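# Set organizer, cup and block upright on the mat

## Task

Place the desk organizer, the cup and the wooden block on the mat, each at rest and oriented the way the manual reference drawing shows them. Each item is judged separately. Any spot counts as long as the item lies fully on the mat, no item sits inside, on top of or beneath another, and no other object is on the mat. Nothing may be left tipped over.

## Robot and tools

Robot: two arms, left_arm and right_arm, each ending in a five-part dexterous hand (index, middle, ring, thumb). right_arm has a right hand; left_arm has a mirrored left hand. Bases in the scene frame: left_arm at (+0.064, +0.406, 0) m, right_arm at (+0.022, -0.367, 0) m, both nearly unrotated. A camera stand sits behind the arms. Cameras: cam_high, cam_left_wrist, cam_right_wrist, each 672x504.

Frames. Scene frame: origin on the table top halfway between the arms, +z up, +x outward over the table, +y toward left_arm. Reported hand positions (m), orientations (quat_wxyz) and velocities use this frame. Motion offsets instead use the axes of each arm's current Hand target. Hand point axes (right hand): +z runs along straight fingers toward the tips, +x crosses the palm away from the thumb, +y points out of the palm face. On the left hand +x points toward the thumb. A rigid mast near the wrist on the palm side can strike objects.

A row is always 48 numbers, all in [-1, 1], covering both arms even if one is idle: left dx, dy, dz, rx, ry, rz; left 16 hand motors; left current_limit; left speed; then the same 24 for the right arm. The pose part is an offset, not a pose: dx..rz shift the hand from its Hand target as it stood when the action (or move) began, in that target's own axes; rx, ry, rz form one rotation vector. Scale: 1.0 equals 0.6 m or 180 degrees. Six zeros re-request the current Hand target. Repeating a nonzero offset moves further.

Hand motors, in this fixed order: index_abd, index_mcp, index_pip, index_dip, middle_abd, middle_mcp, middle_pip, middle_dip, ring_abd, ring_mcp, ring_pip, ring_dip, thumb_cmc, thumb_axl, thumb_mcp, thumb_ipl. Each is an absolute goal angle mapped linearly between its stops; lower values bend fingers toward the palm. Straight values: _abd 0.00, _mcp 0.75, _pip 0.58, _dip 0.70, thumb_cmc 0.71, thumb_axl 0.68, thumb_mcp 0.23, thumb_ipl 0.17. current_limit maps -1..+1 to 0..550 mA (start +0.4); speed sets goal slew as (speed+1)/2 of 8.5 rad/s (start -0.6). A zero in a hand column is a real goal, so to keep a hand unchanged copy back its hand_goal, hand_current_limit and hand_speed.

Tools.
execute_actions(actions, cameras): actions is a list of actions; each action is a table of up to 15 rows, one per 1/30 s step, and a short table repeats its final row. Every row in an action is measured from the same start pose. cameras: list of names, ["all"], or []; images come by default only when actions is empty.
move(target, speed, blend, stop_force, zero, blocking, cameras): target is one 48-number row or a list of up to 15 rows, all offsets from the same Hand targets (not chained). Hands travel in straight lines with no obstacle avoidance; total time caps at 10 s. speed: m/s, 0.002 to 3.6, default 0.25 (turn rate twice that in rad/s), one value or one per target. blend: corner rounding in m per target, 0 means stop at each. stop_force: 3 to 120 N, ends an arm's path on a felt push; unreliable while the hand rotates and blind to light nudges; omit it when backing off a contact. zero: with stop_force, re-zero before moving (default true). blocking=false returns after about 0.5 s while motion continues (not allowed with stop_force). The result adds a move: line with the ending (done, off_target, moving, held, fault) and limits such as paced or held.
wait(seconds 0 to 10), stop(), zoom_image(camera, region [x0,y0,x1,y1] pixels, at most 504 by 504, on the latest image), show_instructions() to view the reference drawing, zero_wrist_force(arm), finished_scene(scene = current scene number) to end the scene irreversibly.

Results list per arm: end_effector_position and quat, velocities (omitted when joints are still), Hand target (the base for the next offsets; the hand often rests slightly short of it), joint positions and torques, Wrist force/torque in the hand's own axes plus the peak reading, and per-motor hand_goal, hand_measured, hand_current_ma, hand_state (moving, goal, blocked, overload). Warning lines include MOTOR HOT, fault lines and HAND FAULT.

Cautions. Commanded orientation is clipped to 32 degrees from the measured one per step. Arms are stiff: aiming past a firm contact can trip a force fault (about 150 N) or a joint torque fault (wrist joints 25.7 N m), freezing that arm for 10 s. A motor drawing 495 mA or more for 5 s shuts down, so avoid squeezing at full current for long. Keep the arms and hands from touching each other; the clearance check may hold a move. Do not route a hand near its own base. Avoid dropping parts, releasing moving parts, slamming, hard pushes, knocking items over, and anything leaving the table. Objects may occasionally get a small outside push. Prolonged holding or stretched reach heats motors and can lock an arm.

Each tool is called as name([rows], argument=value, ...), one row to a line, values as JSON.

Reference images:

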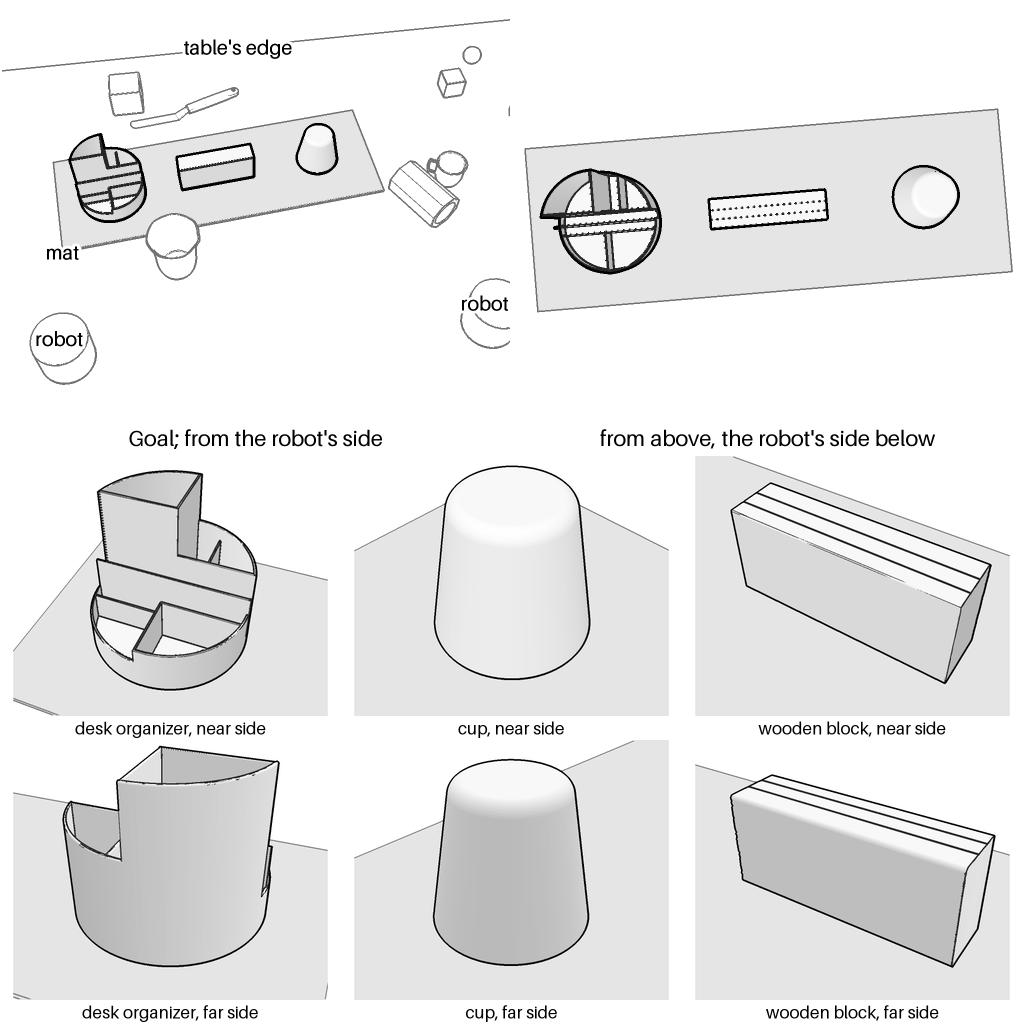

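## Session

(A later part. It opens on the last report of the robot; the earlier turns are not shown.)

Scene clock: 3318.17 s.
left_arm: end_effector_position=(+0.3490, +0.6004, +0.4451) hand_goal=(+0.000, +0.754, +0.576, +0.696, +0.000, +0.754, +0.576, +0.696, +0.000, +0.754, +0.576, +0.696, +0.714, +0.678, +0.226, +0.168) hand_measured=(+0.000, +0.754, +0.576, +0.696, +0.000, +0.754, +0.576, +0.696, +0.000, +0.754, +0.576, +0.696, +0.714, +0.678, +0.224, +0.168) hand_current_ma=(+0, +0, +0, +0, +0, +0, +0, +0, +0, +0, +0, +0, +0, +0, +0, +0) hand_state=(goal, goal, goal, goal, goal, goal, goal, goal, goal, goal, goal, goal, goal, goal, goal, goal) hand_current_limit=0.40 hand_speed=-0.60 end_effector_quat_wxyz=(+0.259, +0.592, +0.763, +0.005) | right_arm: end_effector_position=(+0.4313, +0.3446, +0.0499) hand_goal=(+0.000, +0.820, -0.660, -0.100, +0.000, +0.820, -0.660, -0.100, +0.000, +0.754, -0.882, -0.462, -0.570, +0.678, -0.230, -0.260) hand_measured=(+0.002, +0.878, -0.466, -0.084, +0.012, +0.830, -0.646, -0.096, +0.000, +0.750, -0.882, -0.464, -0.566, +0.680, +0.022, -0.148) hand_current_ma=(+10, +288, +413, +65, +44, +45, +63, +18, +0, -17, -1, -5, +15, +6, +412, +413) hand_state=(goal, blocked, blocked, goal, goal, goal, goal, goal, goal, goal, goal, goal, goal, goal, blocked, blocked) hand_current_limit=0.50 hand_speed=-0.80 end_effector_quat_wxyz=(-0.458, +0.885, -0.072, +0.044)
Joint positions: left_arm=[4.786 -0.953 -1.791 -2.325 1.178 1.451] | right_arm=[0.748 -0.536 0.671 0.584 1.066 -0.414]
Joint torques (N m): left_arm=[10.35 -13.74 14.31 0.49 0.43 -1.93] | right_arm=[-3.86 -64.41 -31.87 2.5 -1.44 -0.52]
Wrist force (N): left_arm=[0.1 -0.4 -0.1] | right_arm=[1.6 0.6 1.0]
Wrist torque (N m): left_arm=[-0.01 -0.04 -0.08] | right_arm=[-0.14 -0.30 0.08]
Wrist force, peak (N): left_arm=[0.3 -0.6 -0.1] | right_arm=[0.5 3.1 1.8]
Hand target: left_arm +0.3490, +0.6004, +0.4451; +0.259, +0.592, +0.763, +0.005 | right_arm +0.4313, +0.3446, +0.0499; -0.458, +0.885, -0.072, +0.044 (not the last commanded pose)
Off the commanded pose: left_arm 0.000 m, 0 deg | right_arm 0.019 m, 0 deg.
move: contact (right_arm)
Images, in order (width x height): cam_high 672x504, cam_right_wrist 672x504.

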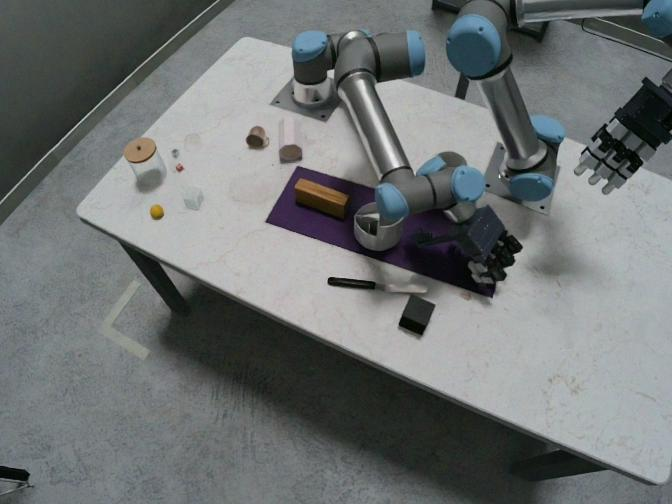

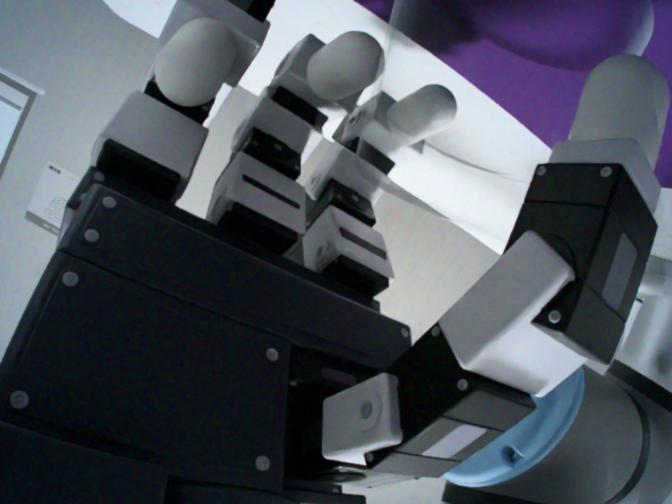

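move([
  [0,0,0,0,0,0, 0,0.754,0.576,0.696,0,0.754,0.576,0.696,0,0.754,0.576,0.696,0.714,0.678,0.226,0.168,0.4,-0.6, 0,0,0,0,0,0, 0,0.89,-0.2,-0.029,0,0.89,-0.2,-0.029,0,0.754,-0.883,-0.463,-0.571,0.677,0.12,0.02,0.5,-0.85],
  [0,0,0,0,0,0, 0,0.754,0.576,0.696,0,0.754,0.576,0.696,0,0.754,0.576,0.696,0.714,0.678,0.226,0.168,0.4,-0.6, 0,-0.273,-0.1913,0,0,0, 0,0.89,-0.2,-0.029,0,0.89,-0.2,-0.029,0,0.754,-0.883,-0.463,-0.571,0.677,0.12,0.02,0.5,-0.85],
], speed=0.15, cameras=["cam_high","cam_right_wrist"])

zoom_image(camera="cam_high", region=[400, 170, 520, 290])

Scene clock: 3339.60 s.
left_arm: end_effector_position=(+0.3490, +0.6004, +0.4451) hand_goal=(+0.000, +0.754, +0.576, +0.696, +0.000, +0.754, +0.576, +0.696, +0.000, +0.754, +0.576, +0.696, +0.714, +0.678, +0.226, +0.168) hand_measured=(+0.000, +0.754, +0.576, +0.696, +0.000, +0.754, +0.576, +0.696, +0.000, +0.754, +0.576, +0.696, +0.714, +0.678, +0.224, +0.168) hand_current_ma=(+0, +0, +0, +0, +0, +0, +0, +0, +0, +0, +0, +0, +0, +0, +0, +0) hand_state=(goal, goal, goal, goal, goal, goal, goal, goal, goal, goal, goal, goal, goal, goal, goal, goal) hand_current_limit=0.40 hand_speed=-0.60 end_effector_quat_wxyz=(+0.259, +0.592, +0.763, +0.005) | right_arm: end_effector_position=(+0.4285, +0.3447, +0.2492) hand_goal=(+0.000, +0.890, -0.200, -0.028, +0.000, +0.890, -0.200, -0.028, +0.000, +0.754, -0.882, -0.462, -0.570, +0.678, +0.120, +0.020) hand_measured=(+0.002, +0.884, -0.204, -0.030, +0.004, +0.876, -0.204, -0.030, +0.000, +0.750, -0.882, -0.464, -0.568, +0.680, +0.116, +0.018) hand_current_ma=(+7, -25, -15, -6, +11, -63, -14, -10, +0, -17, -1, -5, +5, +5, -25, -11) hand_state=(goal, goal, goal, goal, goal, goal, goal, goal, goal, goal, goal, goal, goal, goal, goal, goal) hand_current_limit=0.50 hand_speed=-0.85 end_effector_quat_wxyz=(-0.482, +0.871, -0.075, +0.058)
Joint positions: left_arm=[4.786 -0.953 -1.791 -2.325 1.178 1.451] | right_arm=[0.748 -0.474 0.035 1.085 1.068 -0.383]
Joint torques (N m): left_arm=[10.23 -13.21 15.88 0.34 0.38 -1.78] | right_arm=[-10.05 -56.13 -31.17 1.85 -2.38 1.27]
Wrist force (N): left_arm=[0.2 -0.5 0.1] | right_arm=[0.7 1.2 0.4]
Wrist torque (N m): left_arm=[-0.04 -0.06 -0.07] | right_arm=[-0.13 -0.33 0.08]
Wrist force, peak (N): left_arm=[0.0 -0.7 -0.2] | right_arm=[1.8 0.6 1.1]
Hand target: left_arm +0.3490, +0.6004, +0.4451; +0.259, +0.592, +0.763, +0.005 | right_arm +0.4292, +0.3456, +0.2499; -0.458, +0.885, -0.072, +0.044
Off the commanded pose: left_arm 0.000 m, 0 deg | right_arm 0.001 m, 4 deg.
elbow stopped short (right arm): the move would have taken joint 3 (elbow) straighter than the controller allows.
move: off_target (right_arm)
Images, in order (width x height): cam_high 672x504, cam_right_wrist 672x504.

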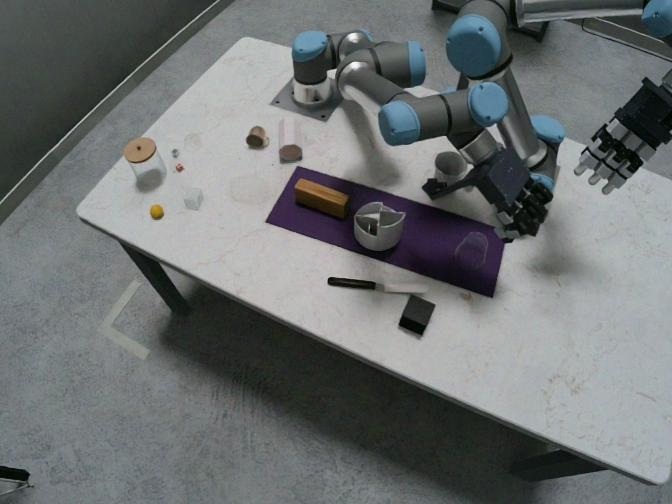

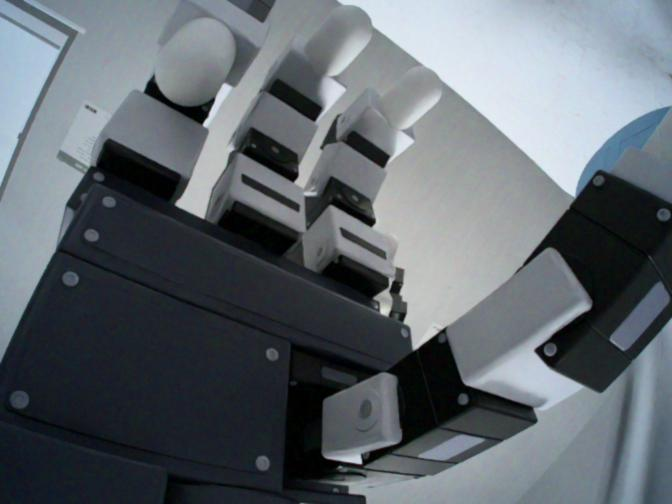

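Scaled by 4.200 from the camera's 672x504 image, which has a finer 960x720 frame.

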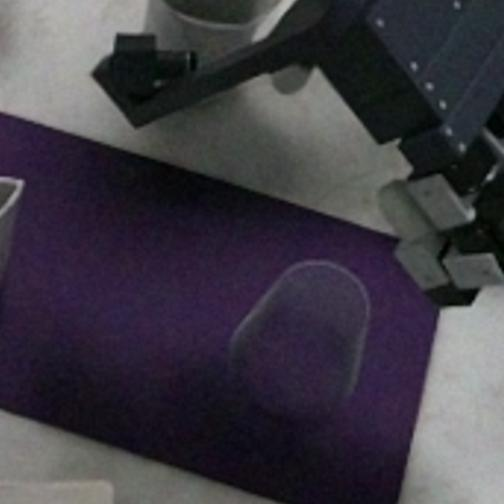

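zoom_image(camera="cam_high", region=[345, 190, 415, 260])

zoom_image(camera="cam_high", region=[440, 220, 510, 290])

Scaled by 7.200 from the camera's 672x504 image, which has a finer 960x720 frame.

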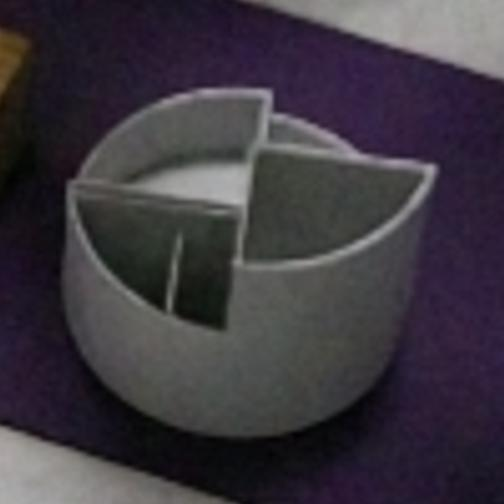

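Scaled by 7.200 from the camera's 672x504 image, which has a finer 960x720 frame.

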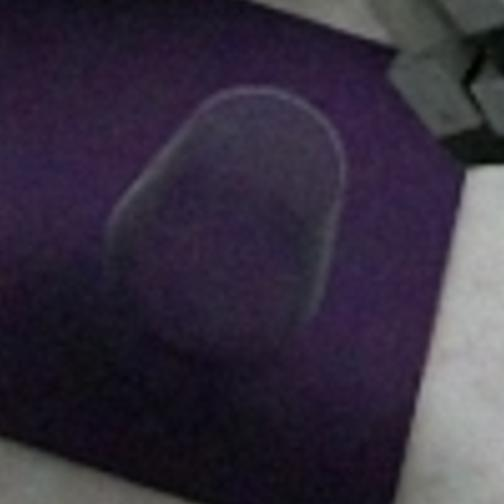

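move(target=[0,0,0,0,0,0, 0,0.754,0.576,0.696,0,0.754,0.576,0.696,0,0.754,0.576,0.696,0.714,0.678,0.226,0.168,0.4,-0.6, 0.0895,0.3026,-0.2868,0,-0.0455,-0.0319, 0,0,0.577,0.696,0,0.754,-0.883,-0.463,0,0.754,-0.883,-0.463,0.714,0.678,0.226,0.168,0.6,-0.5], speed=0.25, cameras=["cam_high","cam_right_wrist"])

zoom_image(camera="cam_high", region=[320, 130, 460, 270])

Scene clock: 3393.30 s.
left_arm: end_effector_position=(+0.3490, +0.6004, +0.4451) hand_goal=(+0.000, +0.754, +0.576, +0.696, +0.000, +0.754, +0.576, +0.696, +0.000, +0.754, +0.576, +0.696, +0.714, +0.678, +0.226, +0.168) hand_measured=(+0.000, +0.754, +0.576, +0.696, +0.000, +0.754, +0.576, +0.696, +0.000, +0.754, +0.576, +0.696, +0.714, +0.678, +0.224, +0.168) hand_current_ma=(+0, +0, +0, +0, +0, +0, +0, +0, +0, +0, +0, +0, +0, +0, +0, +0) hand_state=(goal, goal, goal, goal, goal, goal, goal, goal, goal, goal, goal, goal, goal, goal, goal, goal) hand_current_limit=0.40 hand_speed=-0.60 end_effector_quat_wxyz=(+0.259, +0.592, +0.763, +0.005) | right_arm: end_effector_position=(+0.4416, +0.0947, +0.2013) hand_goal=(+0.000, +0.000, +0.578, +0.696, +0.000, +0.754, -0.882, -0.462, +0.000, +0.754, -0.882, -0.462, +0.714, +0.678, +0.226, +0.168) hand_measured=(+0.002, +0.000, +0.574, +0.694, +0.004, +0.750, -0.876, -0.458, +0.000, +0.750, -0.882, -0.464, +0.698, +0.680, +0.220, +0.166) hand_current_ma=(+7, +2, -12, -10, +11, -13, +24, +14, +0, -17, -1, -5, -70, +5, -36, -15) hand_state=(goal, goal, goal, goal, goal, goal, goal, goal, goal, goal, goal, goal, goal, goal, goal, goal) hand_current_limit=0.60 hand_speed=-0.50 end_effector_quat_wxyz=(-0.459, +0.888, +0.005, +0.003)
Joint positions: left_arm=[4.786 -0.953 -1.791 -2.325 1.178 1.451] | right_arm=[0.374 -0.993 1.167 0.906 0.715 -0.968]
Joint torques (N m): left_arm=[9.29 -12.67 15.24 0.39 0.36 -1.95] | right_arm=[-11.37 -49.64 -9.36 -1.02 -3.6 -1.21]
Wrist force (N): left_arm=[0.2 -0.2 0.0] | right_arm=[0.6 1.1 1.1]
Wrist torque (N m): left_arm=[0.00 -0.06 -0.07] | right_arm=[-0.14 -0.35 0.13]
Wrist force, peak (N): left_arm=[0.2 -0.7 0.0] | right_arm=[0.9 2.3 -0.2]
Hand target: left_arm +0.3490, +0.6004, +0.4451; +0.259, +0.592, +0.763, +0.005 | right_arm +0.4416, +0.0947, +0.2013; -0.459, +0.888, +0.005, +0.003
Off the commanded pose: left_arm 0.000 m, 0 deg | right_arm 0.000 m, 0 deg.
move: done
Images, in order (width x height): cam_high 672x504, cam_right_wrist 672x504.

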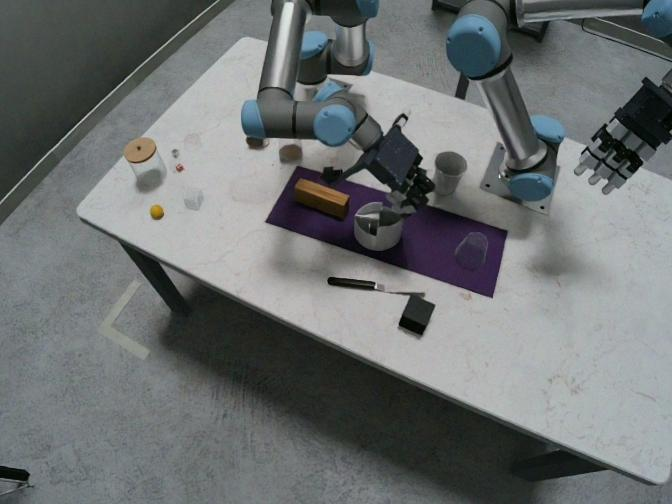

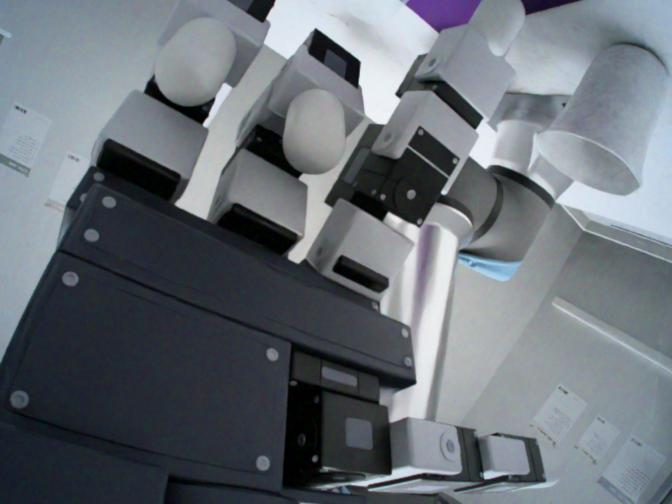

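Scaled by 3.600 from the camera's 672x504 image, which has a finer 960x720 frame.

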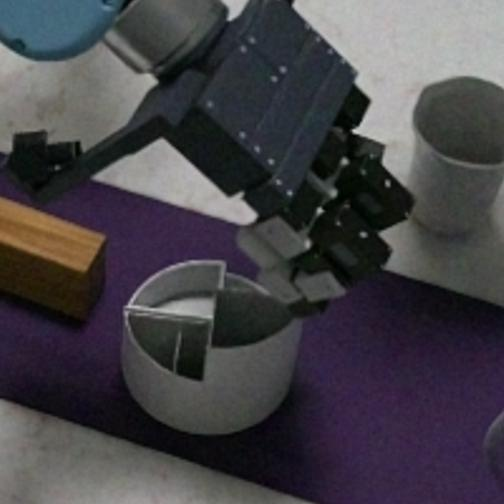

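move(target=[0,0,0,0,0,0, 0,0.754,0.576,0.696,0,0.754,0.576,0.696,0,0.754,0.576,0.696,0.714,0.678,0.226,0.168,0.4,-0.6, 0,0.0962,0.0552,0,0,0, 0,0,0.577,0.696,0,0.754,-0.883,-0.463,0,0.754,-0.883,-0.463,0.714,0.678,0.226,0.168,0.6,-0.5], speed=0.04, stop_force=3, cameras=["cam_high","cam_right_wrist"])

zoom_image(camera="cam_high", region=[320, 130, 460, 270])

Scene clock: 3410.33 s.
left_arm: end_effector_position=(+0.3490, +0.6004, +0.4451) hand_goal=(+0.000, +0.754, +0.576, +0.696, +0.000, +0.754, +0.576, +0.696, +0.000, +0.754, +0.576, +0.696, +0.714, +0.678, +0.226, +0.168) hand_measured=(+0.000, +0.754, +0.576, +0.696, +0.000, +0.754, +0.576, +0.696, +0.000, +0.754, +0.576, +0.696, +0.714, +0.678, +0.224, +0.168) hand_current_ma=(+0, +0, +0, +0, +0, +0, +0, +0, +0, +0, +0, +0, +0, +0, +0, +0) hand_state=(goal, goal, goal, goal, goal, goal, goal, goal, goal, goal, goal, goal, goal, goal, goal, goal) hand_current_limit=0.40 hand_speed=-0.60 end_effector_quat_wxyz=(+0.259, +0.592, +0.763, +0.005) | right_arm: end_effector_position=(+0.4423, +0.0884, +0.1350) hand_goal=(+0.000, +0.000, +0.578, +0.696, +0.000, +0.754, -0.882, -0.462, +0.000, +0.754, -0.882, -0.462, +0.714, +0.678, +0.226, +0.168) hand_measured=(+0.002, +0.000, +0.574, +0.694, +0.004, +0.750, -0.876, -0.458, +0.000, +0.750, -0.882, -0.464, +0.698, +0.680, +0.220, +0.166) hand_current_ma=(+7, +2, -12, -10, +11, -13, +24, +14, +0, -17, -1, -5, -70, +5, -36, -15) hand_state=(goal, goal, goal, goal, goal, goal, goal, goal, goal, goal, goal, goal, goal, goal, goal, goal) hand_current_limit=0.60 hand_speed=-0.50 end_effector_quat_wxyz=(-0.459, +0.888, +0.005, +0.003)
Joint positions: left_arm=[4.786 -0.953 -1.791 -2.325 1.178 1.451] | right_arm=[0.362 -0.958 1.287 0.762 0.709 -0.984]
Joint torques (N m): left_arm=[10.47 -11.89 16.37 0.48 0.69 -2.02] | right_arm=[-9.82 -35.28 -9.16 -0.72 -3.07 -1.36]
Wrist force (N): left_arm=[0.1 -0.3 -0.2] | right_arm=[0.6 1.3 1.2]
Wrist torque (N m): left_arm=[0.00 -0.05 -0.08] | right_arm=[-0.11 -0.36 0.13]
Wrist force, peak (N): left_arm=[0.1 -0.6 -0.2] | right_arm=[0.7 1.7 1.1]
Hand target: left_arm +0.3490, +0.6004, +0.4451; +0.259, +0.592, +0.763, +0.005 | right_arm +0.4423, +0.0884, +0.1350; -0.459, +0.888, +0.005, +0.003
Off the commanded pose: left_arm 0.000 m, 0 deg | right_arm 0.000 m, 0 deg.
move: done
Images, in order (width x height): cam_high 672x504, cam_right_wrist 672x504.

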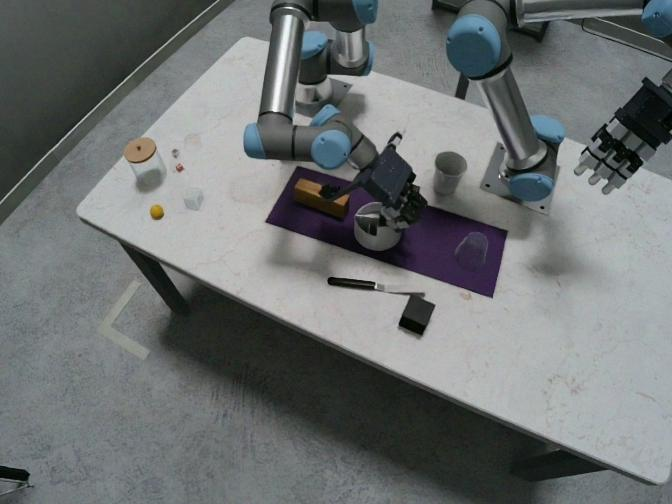

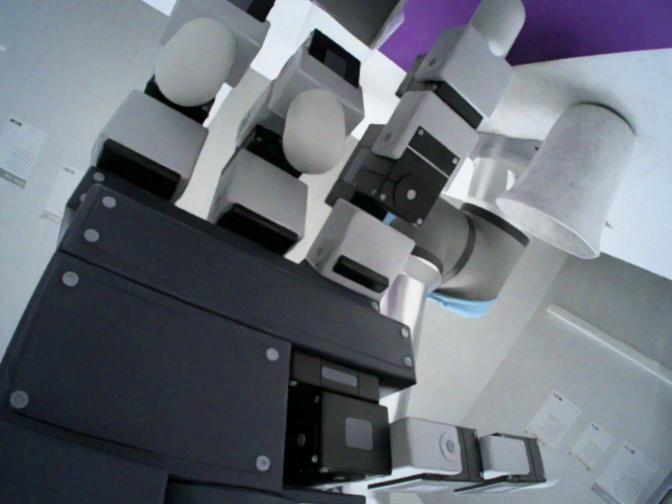

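Scaled by 3.600 from the camera's 672x504 image, which has a finer 960x720 frame.

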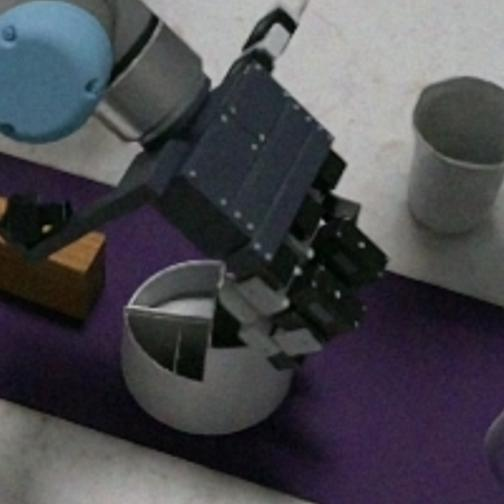

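move(target=[0,0,0,0,0,0, 0,0.754,0.576,0.696,0,0.754,0.576,0.696,0,0.754,0.576,0.696,0.714,0.678,0.226,0.168,0.4,-0.6, 0.0667,0,0,0,0,0, 0,0,0.577,0.696,0,0.754,-0.883,-0.463,0,0.754,-0.883,-0.463,0.714,0.678,0.226,0.168,0.6,-0.5], speed=0.04, cameras=["cam_high","cam_right_wrist"])

zoom_image(camera="cam_high", region=[320, 130, 460, 270])

Scene clock: 3415.43 s.
left_arm: end_effector_position=(+0.3490, +0.6004, +0.4451) hand_goal=(+0.000, +0.754, +0.576, +0.696, +0.000, +0.754, +0.576, +0.696, +0.000, +0.754, +0.576, +0.696, +0.714, +0.678, +0.226, +0.168) hand_measured=(+0.000, +0.754, +0.576, +0.696, +0.000, +0.754, +0.576, +0.696, +0.000, +0.754, +0.576, +0.696, +0.714, +0.678, +0.224, +0.168) hand_current_ma=(+0, +0, +0, +0, +0, +0, +0, +0, +0, +0, +0, +0, +0, +0, +0, +0) hand_state=(goal, goal, goal, goal, goal, goal, goal, goal, goal, goal, goal, goal, goal, goal, goal, goal) hand_current_limit=0.40 hand_speed=-0.60 end_effector_quat_wxyz=(+0.259, +0.592, +0.763, +0.005) | right_arm: end_effector_position=(+0.4823, +0.0886, +0.1355) hand_goal=(+0.000, +0.000, +0.578, +0.696, +0.000, +0.754, -0.882, -0.462, +0.000, +0.754, -0.882, -0.462, +0.714, +0.678, +0.226, +0.168) hand_measured=(+0.002, +0.000, +0.576, +0.694, +0.004, +0.750, -0.876, -0.458, +0.000, +0.750, -0.882, -0.464, +0.698, +0.680, +0.220, +0.166) hand_current_ma=(+10, +2, -8, -9, +11, -13, +24, +14, +0, -17, -1, -5, -70, +5, -36, -15) hand_state=(goal, goal, goal, goal, goal, goal, goal, goal, goal, goal, goal, goal, goal, goal, goal, goal) hand_current_limit=0.60 hand_speed=-0.50 end_effector_quat_wxyz=(-0.459, +0.888, +0.005, +0.003)
Joint positions: left_arm=[4.786 -0.953 -1.791 -2.325 1.178 1.451] | right_arm=[0.336 -0.872 1.147 0.844 0.698 -1.019]
Joint torques (N m): left_arm=[10.66 -13.64 16.44 0.29 0.44 -1.9] | right_arm=[-9.64 -38.06 -33.09 3.74 -3.04 -1.34]
Wrist force (N): left_arm=[0.2 -0.2 0.0] | right_arm=[0.4 1.0 0.9]
Wrist torque (N m): left_arm=[0.00 -0.06 -0.07] | right_arm=[-0.09 -0.36 0.15]
Wrist force, peak (N): left_arm=[0.1 -0.6 -0.1] | right_arm=[0.7 1.6 1.1]
Hand target: left_arm +0.3490, +0.6004, +0.4451; +0.259, +0.592, +0.763, +0.005 | right_arm +0.4824, +0.0886, +0.1355; -0.459, +0.888, +0.005, +0.003
Off the commanded pose: left_arm 0.000 m, 0 deg | right_arm 0.000 m, 0 deg.
move: done
Images, in order (width x height): cam_high 672x504, cam_right_wrist 672x504.

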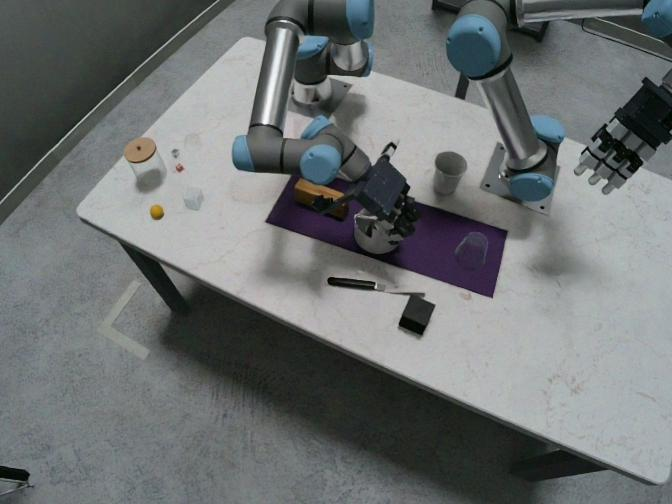

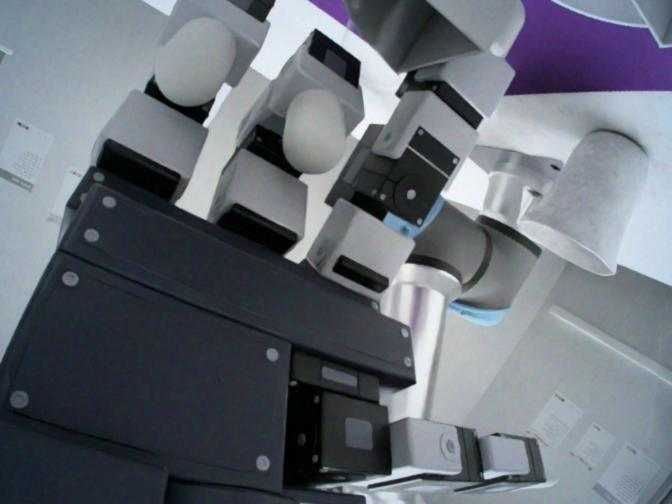

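Scaled by 3.600 from the camera's 672x504 image, which has a finer 960x720 frame.

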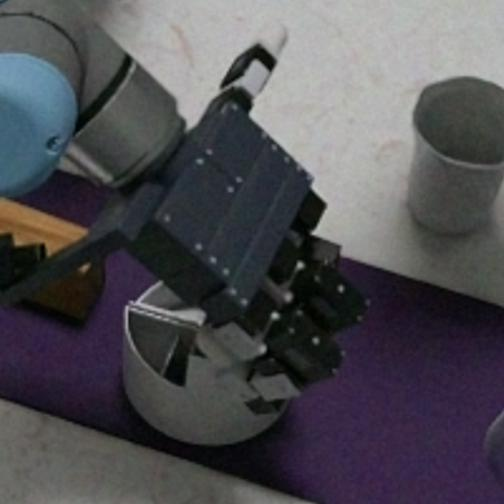

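move([
  [0,0,0,0,0,0, 0,0.754,0.576,0.696,0,0.754,0.576,0.696,0,0.754,0.576,0.696,0.714,0.678,0.226,0.168,0.4,-0.6, -0.03,0,0,0,0,0, 0,0,0.577,0.696,0,0.754,-0.883,-0.463,0,0.754,-0.883,-0.463,0.714,0.678,0.226,0.168,0.6,-0.5],
  [0,0,0,0,0,0, 0,0.754,0.576,0.696,0,0.754,0.576,0.696,0,0.754,0.576,0.696,0.714,0.678,0.226,0.168,0.4,-0.6, -0.2,-0.11,-0.077,0,0,0, 0,0,0.577,0.696,0,0.754,-0.883,-0.463,0,0.754,-0.883,-0.463,0.714,0.678,0.226,0.168,0.6,-0.5],
], speed=0.2, blend=0.01, cameras=["cam_high"])

zoom_image(camera="cam_high", region=[345, 190, 415, 260])

Scene clock: 3425.17 s.
left_arm: end_effector_position=(+0.3490, +0.6004, +0.4451) hand_goal=(+0.000, +0.754, +0.576, +0.696, +0.000, +0.754, +0.576, +0.696, +0.000, +0.754, +0.576, +0.696, +0.714, +0.678, +0.226, +0.168) hand_measured=(+0.000, +0.754, +0.576, +0.696, +0.000, +0.754, +0.576, +0.696, +0.000, +0.754, +0.576, +0.696, +0.714, +0.678, +0.224, +0.168) hand_current_ma=(+0, +0, +0, +0, +0, +0, +0, +0, +0, +0, +0, +0, +0, +0, +0, +0) hand_state=(goal, goal, goal, goal, goal, goal, goal, goal, goal, goal, goal, goal, goal, goal, goal, goal) hand_current_limit=0.40 hand_speed=-0.60 end_effector_quat_wxyz=(+0.259, +0.592, +0.763, +0.005) | right_arm: end_effector_position=(+0.3616, +0.0883, +0.2146) hand_goal=(+0.000, +0.000, +0.578, +0.696, +0.000, +0.754, -0.882, -0.462, +0.000, +0.754, -0.882, -0.462, +0.714, +0.678, +0.226, +0.168) hand_measured=(+0.002, +0.000, +0.576, +0.694, +0.004, +0.750, -0.876, -0.458, +0.000, +0.750, -0.882, -0.464, +0.698, +0.680, +0.220, +0.166) hand_current_ma=(+10, +2, -8, -9, +11, -13, +24, +14, +0, -17, -1, -5, -70, +5, -36, -15) hand_state=(goal, goal, goal, goal, goal, goal, goal, goal, goal, goal, goal, goal, goal, goal, goal, goal) hand_current_limit=0.60 hand_speed=-0.50 end_effector_quat_wxyz=(-0.459, +0.888, +0.005, +0.003)
Joint positions: left_arm=[4.786 -0.953 -1.791 -2.325 1.178 1.451] | right_arm=[0.427 -1.174 1.395 0.807 0.741 -0.899]
Joint torques (N m): left_arm=[9.2 -11.8 16.27 0.07 0.42 -1.79] | right_arm=[14.63 -40.25 -10.04 3.22 0.67 1.28]
Wrist force (N): left_arm=[0.1 -0.5 -0.2] | right_arm=[0.7 1.5 0.6]
Wrist torque (N m): left_arm=[-0.03 -0.05 -0.08] | right_arm=[-0.05 -0.32 0.03]
Wrist force, peak (N): left_arm=[0.1 -0.7 -0.2] | right_arm=[1.8 1.4 1.1]
Hand target: left_arm +0.3490, +0.6004, +0.4451; +0.259, +0.592, +0.763, +0.005 | right_arm +0.3615, +0.0883, +0.2147; -0.459, +0.888, +0.005, +0.003
Off the commanded pose: left_arm 0.000 m, 0 deg | right_arm 0.000 m, 0 deg.
move: done; blend cut to 0.009 m at target 1
Images, in order (width x height): cam_high 672x504.

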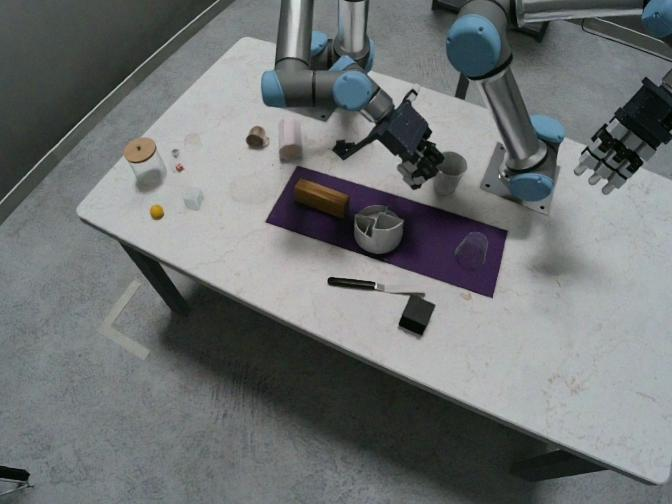

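Scaled by 7.200 from the camera's 672x504 image, which has a finer 960x720 frame.

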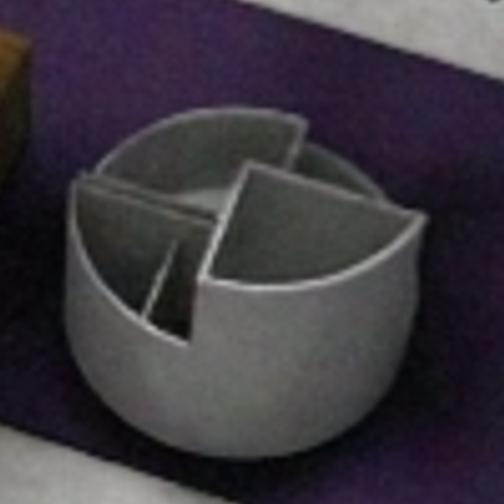

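zoom_image(camera="cam_high", region=[235, 110, 305, 180])

Scaled by 7.200 from the camera's 672x504 image, which has a finer 960x720 frame.

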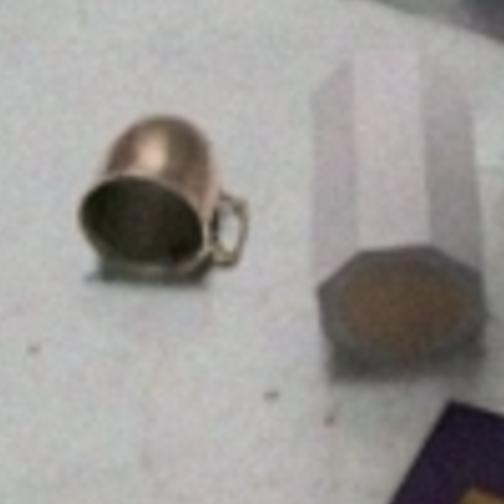

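move(target=[0,0,0,0,0,0, 0,0.754,0.576,0.696,0,0.754,0.576,0.696,0,0.754,0.576,0.696,0.714,0.678,0.226,0.168,0.4,-0.6, 0.1475,0.2072,-0.5434,0,0.4095,0.287, 0,0.89,-0.25,-0.029,0,0.754,-0.883,-0.463,0,0.754,-0.883,-0.463,-0.571,0.677,0.055,-0.09,0.4,-0.4], speed=0.4)

move(target=[0,0,0,0,0,0, 0,0.754,0.576,0.696,0,0.754,0.576,0.696,0,0.754,0.576,0.696,0.714,0.678,0.226,0.168,0.4,-0.6, 0.3043,0.2895,-0.1227,-0.1571,0.4174,-0.0086, 0,0.89,-0.25,-0.029,0,0.754,-0.883,-0.463,0,0.754,-0.883,-0.463,-0.571,0.677,0.055,-0.09,0.4,-0.6], speed=0.35, cameras=["cam_high","cam_right_wrist"])

zoom_image(camera="cam_high", region=[200, 50, 340, 190])

Scene clock: 3562.93 s.
left_arm: end_effector_position=(+0.3490, +0.6004, +0.4451) hand_goal=(+0.000, +0.754, +0.576, +0.696, +0.000, +0.754, +0.576, +0.696, +0.000, +0.754, +0.576, +0.696, +0.714, +0.678, +0.226, +0.168) hand_measured=(+0.000, +0.754, +0.576, +0.696, +0.000, +0.754, +0.576, +0.696, +0.000, +0.754, +0.576, +0.696, +0.714, +0.678, +0.224, +0.168) hand_current_ma=(+0, +0, +0, +0, +0, +0, +0, +0, +0, +0, +0, +0, +0, +0, +0, +0) hand_state=(goal, goal, goal, goal, goal, goal, goal, goal, goal, goal, goal, goal, goal, goal, goal, goal) hand_current_limit=0.40 hand_speed=-0.60 end_effector_quat_wxyz=(+0.259, +0.592, +0.763, +0.005) | right_arm: end_effector_position=(+0.4511, -0.2490, +0.3026) hand_goal=(+0.000, +0.890, -0.250, -0.028, +0.000, +0.754, -0.882, -0.462, +0.000, +0.754, -0.882, -0.462, -0.570, +0.678, +0.056, -0.090) hand_measured=(+0.002, +0.874, -0.248, -0.024, +0.004, +0.750, -0.876, -0.458, +0.000, +0.750, -0.882, -0.464, -0.568, +0.680, +0.056, -0.088) hand_current_ma=(+10, -77, +10, +12, +11, -13, +24, +14, +0, -17, -1, -5, +7, +5, +0, +9) hand_state=(goal, goal, goal, goal, goal, goal, goal, goal, goal, goal, goal, goal, goal, goal, goal, goal) hand_current_limit=0.40 hand_speed=-0.40 end_effector_quat_wxyz=(-0.329, +0.628, -0.623, +0.330)
Joint positions: left_arm=[4.786 -0.953 -1.791 -2.325 1.178 1.451] | right_arm=[-0.149 -1.72 1.715 0.609 1.457 -0.084]
Joint torques (N m): left_arm=[9.21 -11.8 14.74 0.22 0.39 -1.75] | right_arm=[-10.57 -7.51 -33.71 1.72 1.87 1.86]
Wrist force (N): left_arm=[0.1 -0.5 0.1] | right_arm=[0.3 1.4 0.5]
Wrist torque (N m): left_arm=[-0.04 -0.05 -0.07] | right_arm=[-0.06 -0.24 0.08]
Wrist force, peak (N): left_arm=[0.1 -0.7 -0.2] | right_arm=[0.7 1.3 1.5]
Hand target: left_arm +0.3490, +0.6004, +0.4451; +0.259, +0.592, +0.763, +0.005 | right_arm +0.4512, -0.2491, +0.3026; -0.329, +0.628, -0.623, +0.330
Off the commanded pose: left_arm 0.000 m, 0 deg | right_arm 0.000 m, 0 deg.
move: done

Scene clock: 3565.77 s.
left_arm: end_effector_position=(+0.3490, +0.6004, +0.4451) hand_goal=(+0.000, +0.754, +0.576, +0.696, +0.000, +0.754, +0.576, +0.696, +0.000, +0.754, +0.576, +0.696, +0.714, +0.678, +0.226, +0.168) hand_measured=(+0.000, +0.754, +0.576, +0.696, +0.000, +0.754, +0.576, +0.696, +0.000, +0.754, +0.576, +0.696, +0.714, +0.678, +0.224, +0.168) hand_current_ma=(+0, +0, +0, +0, +0, +0, +0, +0, +0, +0, +0, +0, +0, +0, +0, +0) hand_state=(goal, goal, goal, goal, goal, goal, goal, goal, goal, goal, goal, goal, goal, goal, goal, goal) hand_current_limit=0.40 hand_speed=-0.60 end_effector_quat_wxyz=(+0.259, +0.592, +0.763, +0.005) | right_arm: end_effector_position=(+0.2934, -0.4331, +0.2018) hand_goal=(+0.000, +0.890, -0.250, -0.028, +0.000, +0.754, -0.882, -0.462, +0.000, +0.754, -0.882, -0.462, -0.570, +0.678, +0.056, -0.090) hand_measured=(+0.002, +0.878, -0.248, -0.026, +0.004, +0.750, -0.878, -0.458, +0.000, +0.750, -0.882, -0.464, -0.566, +0.680, +0.056, -0.088) hand_current_ma=(+10, -58, +10, +11, +11, -13, +19, +14, +0, -17, -1, -5, +16, +5, +0, +9) hand_state=(goal, goal, goal, goal, goal, goal, goal, goal, goal, goal, goal, goal, goal, goal, goal, goal) hand_current_limit=0.40 hand_speed=-0.60 end_effector_quat_wxyz=(-0.271, -0.363, +0.742, -0.494)
Joint positions: left_arm=[4.786 -0.953 -1.791 -2.325 1.178 1.451] | right_arm=[-0.052 -1.307 1.922 0.973 2.768 0.632]
Joint torques (N m): left_arm=[9.8 -13.44 14.65 0.08 0.54 -1.93] | right_arm=[-11.2 -18.53 -5.3 4.48 4.03 1.27]
Wrist force (N): left_arm=[0.1 -0.5 -0.1] | right_arm=[-1.4 1.0 -0.4]
Wrist torque (N m): left_arm=[-0.03 -0.05 -0.08] | right_arm=[0.06 -0.16 -0.02]
Wrist force, peak (N): left_arm=[0.2 -0.7 -0.1] | right_arm=[-1.4 1.6 -0.1]
Hand target: left_arm +0.3490, +0.6004, +0.4451; +0.259, +0.592, +0.763, +0.005 | right_arm +0.2934, -0.4331, +0.2017; -0.271, -0.363, +0.742, -0.494
Off the commanded pose: left_arm 0.000 m, 0 deg | right_arm 0.000 m, 0 deg.
move: done
Images, in order (width x height): cam_high 672x504, cam_right_wrist 672x504.

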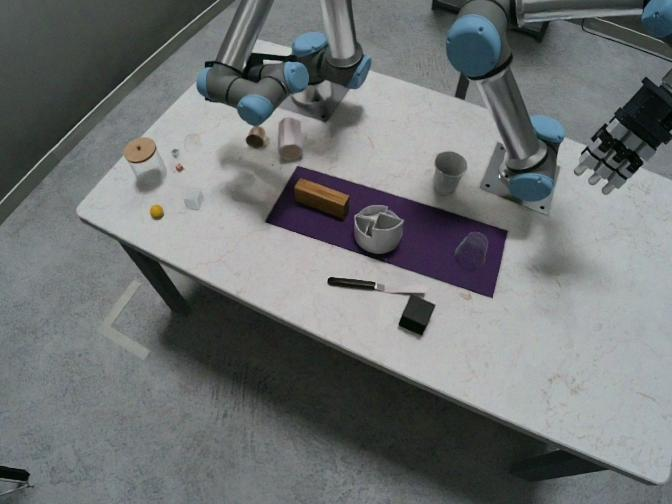

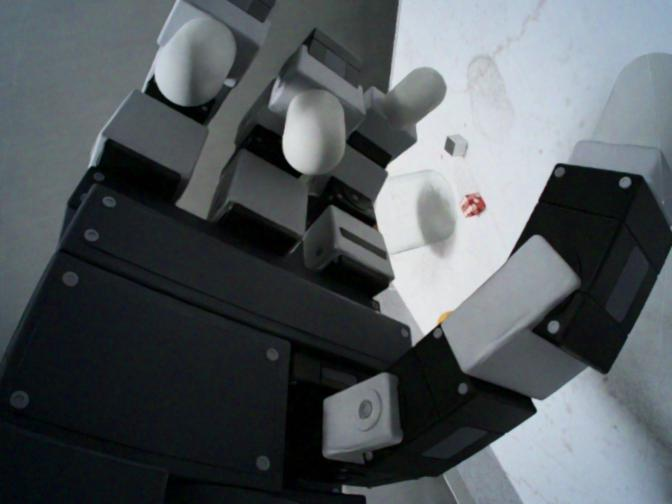

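Scaled by 3.600 from the camera's 672x504 image, which has a finer 960x720 frame.

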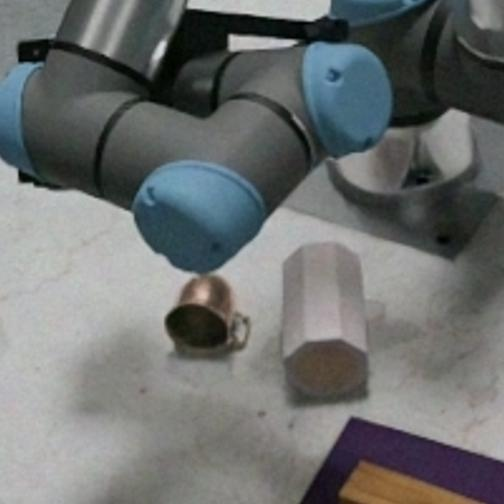

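move(target=[0,0,0,0,0,0, 0,0.754,0.576,0.696,0,0.754,0.576,0.696,0,0.754,0.576,0.696,0.714,0.678,0.226,0.168,0.4,-0.6, -0.1979,0.136,0.0953,0,0,0, 0,0.89,-0.25,-0.029,0,0.754,-0.883,-0.463,0,0.754,-0.883,-0.463,-0.571,0.677,0.055,-0.09,0.4,-0.6], speed=0.05, stop_force=3, cameras=["cam_high","cam_right_wrist"])

zoom_image(camera="cam_high", region=[220, 80, 320, 180])

Scene clock: 3588.30 s.
left_arm: end_effector_position=(+0.3490, +0.6004, +0.4451) hand_goal=(+0.000, +0.754, +0.576, +0.696, +0.000, +0.754, +0.576, +0.696, +0.000, +0.754, +0.576, +0.696, +0.714, +0.678, +0.226, +0.168) hand_measured=(+0.000, +0.754, +0.576, +0.696, +0.000, +0.754, +0.576, +0.696, +0.000, +0.754, +0.576, +0.696, +0.714, +0.678, +0.224, +0.168) hand_current_ma=(+0, +0, +0, +0, +0, +0, +0, +0, +0, +0, +0, +0, +0, +0, +0, +0) hand_state=(goal, goal, goal, goal, goal, goal, goal, goal, goal, goal, goal, goal, goal, goal, goal, goal) hand_current_limit=0.40 hand_speed=-0.60 end_effector_quat_wxyz=(+0.259, +0.592, +0.763, +0.005) | right_arm: end_effector_position=(+0.2951, -0.4338, +0.0467) hand_goal=(+0.000, +0.890, -0.250, -0.028, +0.000, +0.754, -0.882, -0.462, +0.000, +0.754, -0.882, -0.462, -0.570, +0.678, +0.056, -0.090) hand_measured=(+0.002, +0.878, -0.248, -0.026, +0.004, +0.750, -0.878, -0.458, +0.000, +0.750, -0.882, -0.464, -0.566, +0.680, +0.056, -0.088) hand_current_ma=(+10, -57, +10, +11, +11, -13, +19, +14, +0, -17, -1, -5, +17, +5, +0, +9) hand_state=(goal, goal, goal, goal, goal, goal, goal, goal, goal, goal, goal, goal, goal, goal, goal, goal) hand_current_limit=0.40 hand_speed=-0.60 end_effector_quat_wxyz=(-0.271, -0.363, +0.742, -0.494)
Joint positions: left_arm=[4.786 -0.953 -1.791 -2.325 1.178 1.451] | right_arm=[-0.054 -1.017 2.026 0.574 2.768 0.627]
Joint torques (N m): left_arm=[9.62 -11.48 14.44 0.06 0.96 -1.67] | right_arm=[-9.9 -22.73 0.81 -0.05 3.74 -1.54]
Wrist force (N): left_arm=[0.1 -0.3 0.0] | right_arm=[-1.4 1.2 -0.2]
Wrist torque (N m): left_arm=[-0.02 -0.04 -0.08] | right_arm=[0.06 -0.17 0.07]
Wrist force, peak (N): left_arm=[0.2 -0.6 -0.3] | right_arm=[-1.8 1.6 -0.1]
Hand target: left_arm +0.3490, +0.6004, +0.4451; +0.259, +0.592, +0.763, +0.005 | right_arm +0.2951, -0.4338, +0.0467; -0.271, -0.363, +0.742, -0.494
Off the commanded pose: left_arm 0.000 m, 0 deg | right_arm 0.000 m, 0 deg.
move: done
Images, in order (width x height): cam_high 672x504, cam_right_wrist 672x504.

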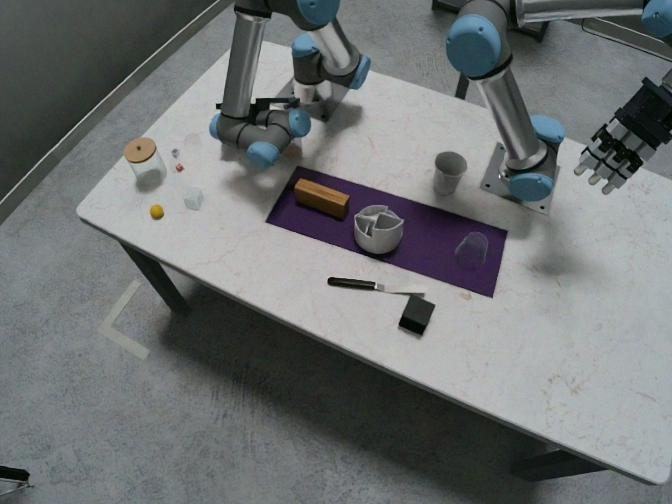

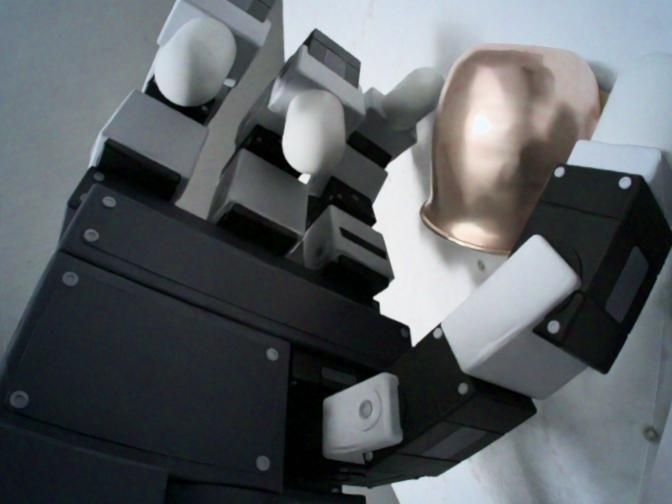

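Scaled by 5.040 from the camera's 672x504 image, which has a finer 960x720 frame.

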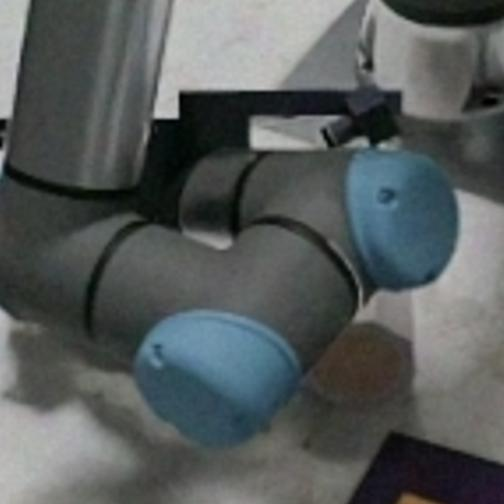

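move([
  [0,0,0,0,0,0, 0,0.754,0.576,0.696,0,0.754,0.576,0.696,0,0.754,0.576,0.696,0.714,0.678,0.226,0.168,0.4,-0.6, -0.0129,-0.0125,-0.0088,0,0,0, 0,0.89,-0.25,-0.029,0,0.754,-0.883,-0.463,0,0.754,-0.883,-0.463,-0.571,0.677,0.055,-0.09,0.35,-0.8],
  [0,0,0,0,0,0, 0,0.754,0.576,0.696,0,0.754,0.576,0.696,0,0.754,0.576,0.696,0.714,0.678,0.226,0.168,0.4,-0.6, -0.0129,-0.0125,-0.0088,0,0,0, 0,0.82,-0.66,-0.101,0,0.754,-0.883,-0.463,0,0.754,-0.883,-0.463,-0.571,0.677,-0.23,-0.26,0.35,-0.8],
], speed=0.04, cameras=["cam_right_wrist"])

Scene clock: 3629.50 s.
left_arm: end_effector_position=(+0.3490, +0.6004, +0.4451) hand_goal=(+0.000, +0.754, +0.576, +0.696, +0.000, +0.754, +0.576, +0.696, +0.000, +0.754, +0.576, +0.696, +0.714, +0.678, +0.226, +0.168) hand_measured=(+0.000, +0.754, +0.576, +0.696, +0.000, +0.754, +0.576, +0.696, +0.000, +0.754, +0.576, +0.696, +0.714, +0.678, +0.224, +0.168) hand_current_ma=(+0, +0, +0, +0, +0, +0, +0, +0, +0, +0, +0, +0, +0, +0, +0, +0) hand_state=(goal, goal, goal, goal, goal, goal, goal, goal, goal, goal, goal, goal, goal, goal, goal, goal) hand_current_limit=0.40 hand_speed=-0.60 end_effector_quat_wxyz=(+0.259, +0.592, +0.763, +0.005) | right_arm: end_effector_position=(+0.3059, -0.4287, +0.0468) hand_goal=(+0.000, +0.820, -0.660, -0.100, +0.000, +0.754, -0.882, -0.462, +0.000, +0.754, -0.882, -0.462, -0.570, +0.678, -0.230, -0.260) hand_measured=(+0.002, +0.858, -0.428, -0.090, +0.004, +0.750, -0.878, -0.458, +0.000, +0.750, -0.882, -0.464, -0.564, +0.680, -0.044, -0.218) hand_current_ma=(+10, +186, +371, +38, +11, -13, +19, +14, +0, -17, -1, -5, +21, +8, +371, +261) hand_state=(goal, blocked, blocked, goal, goal, goal, goal, goal, goal, goal, goal, goal, goal, goal, blocked, blocked) hand_current_limit=0.35 hand_speed=-0.80 end_effector_quat_wxyz=(-0.271, -0.363, +0.742, -0.494)
Joint positions: left_arm=[4.786 -0.953 -1.791 -2.325 1.178 1.451] | right_arm=[-0.038 -0.991 1.989 0.625 2.767 0.671]
Joint torques (N m): left_arm=[10.83 -12.7 15.96 0.31 0.83 -1.84] | right_arm=[13.73 -24.79 -20.24 4.19 3.58 1.28]
Wrist force (N): left_arm=[0.1 -0.3 -0.2] | right_arm=[-2.2 2.1 0.1]
Wrist torque (N m): left_arm=[0.00 -0.05 -0.08] | right_arm=[0.13 -0.17 -0.03]
Wrist force, peak (N): left_arm=[0.2 -0.6 -0.1] | right_arm=[-2.3 2.1 0.0]
Hand target: left_arm +0.3490, +0.6004, +0.4451; +0.259, +0.592, +0.763, +0.005 | right_arm +0.3059, -0.4287, +0.0468; -0.271, -0.363, +0.742, -0.494
Off the commanded pose: left_arm 0.000 m, 0 deg | right_arm 0.000 m, 0 deg.
move: done
Images, in order (width x height): cam_right_wrist 672x504.

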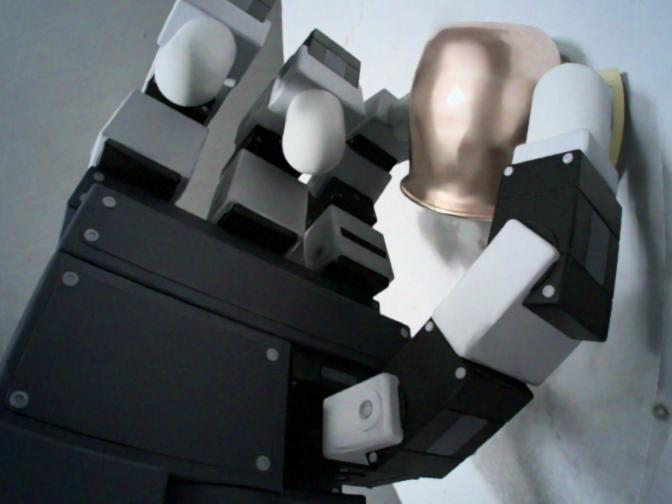

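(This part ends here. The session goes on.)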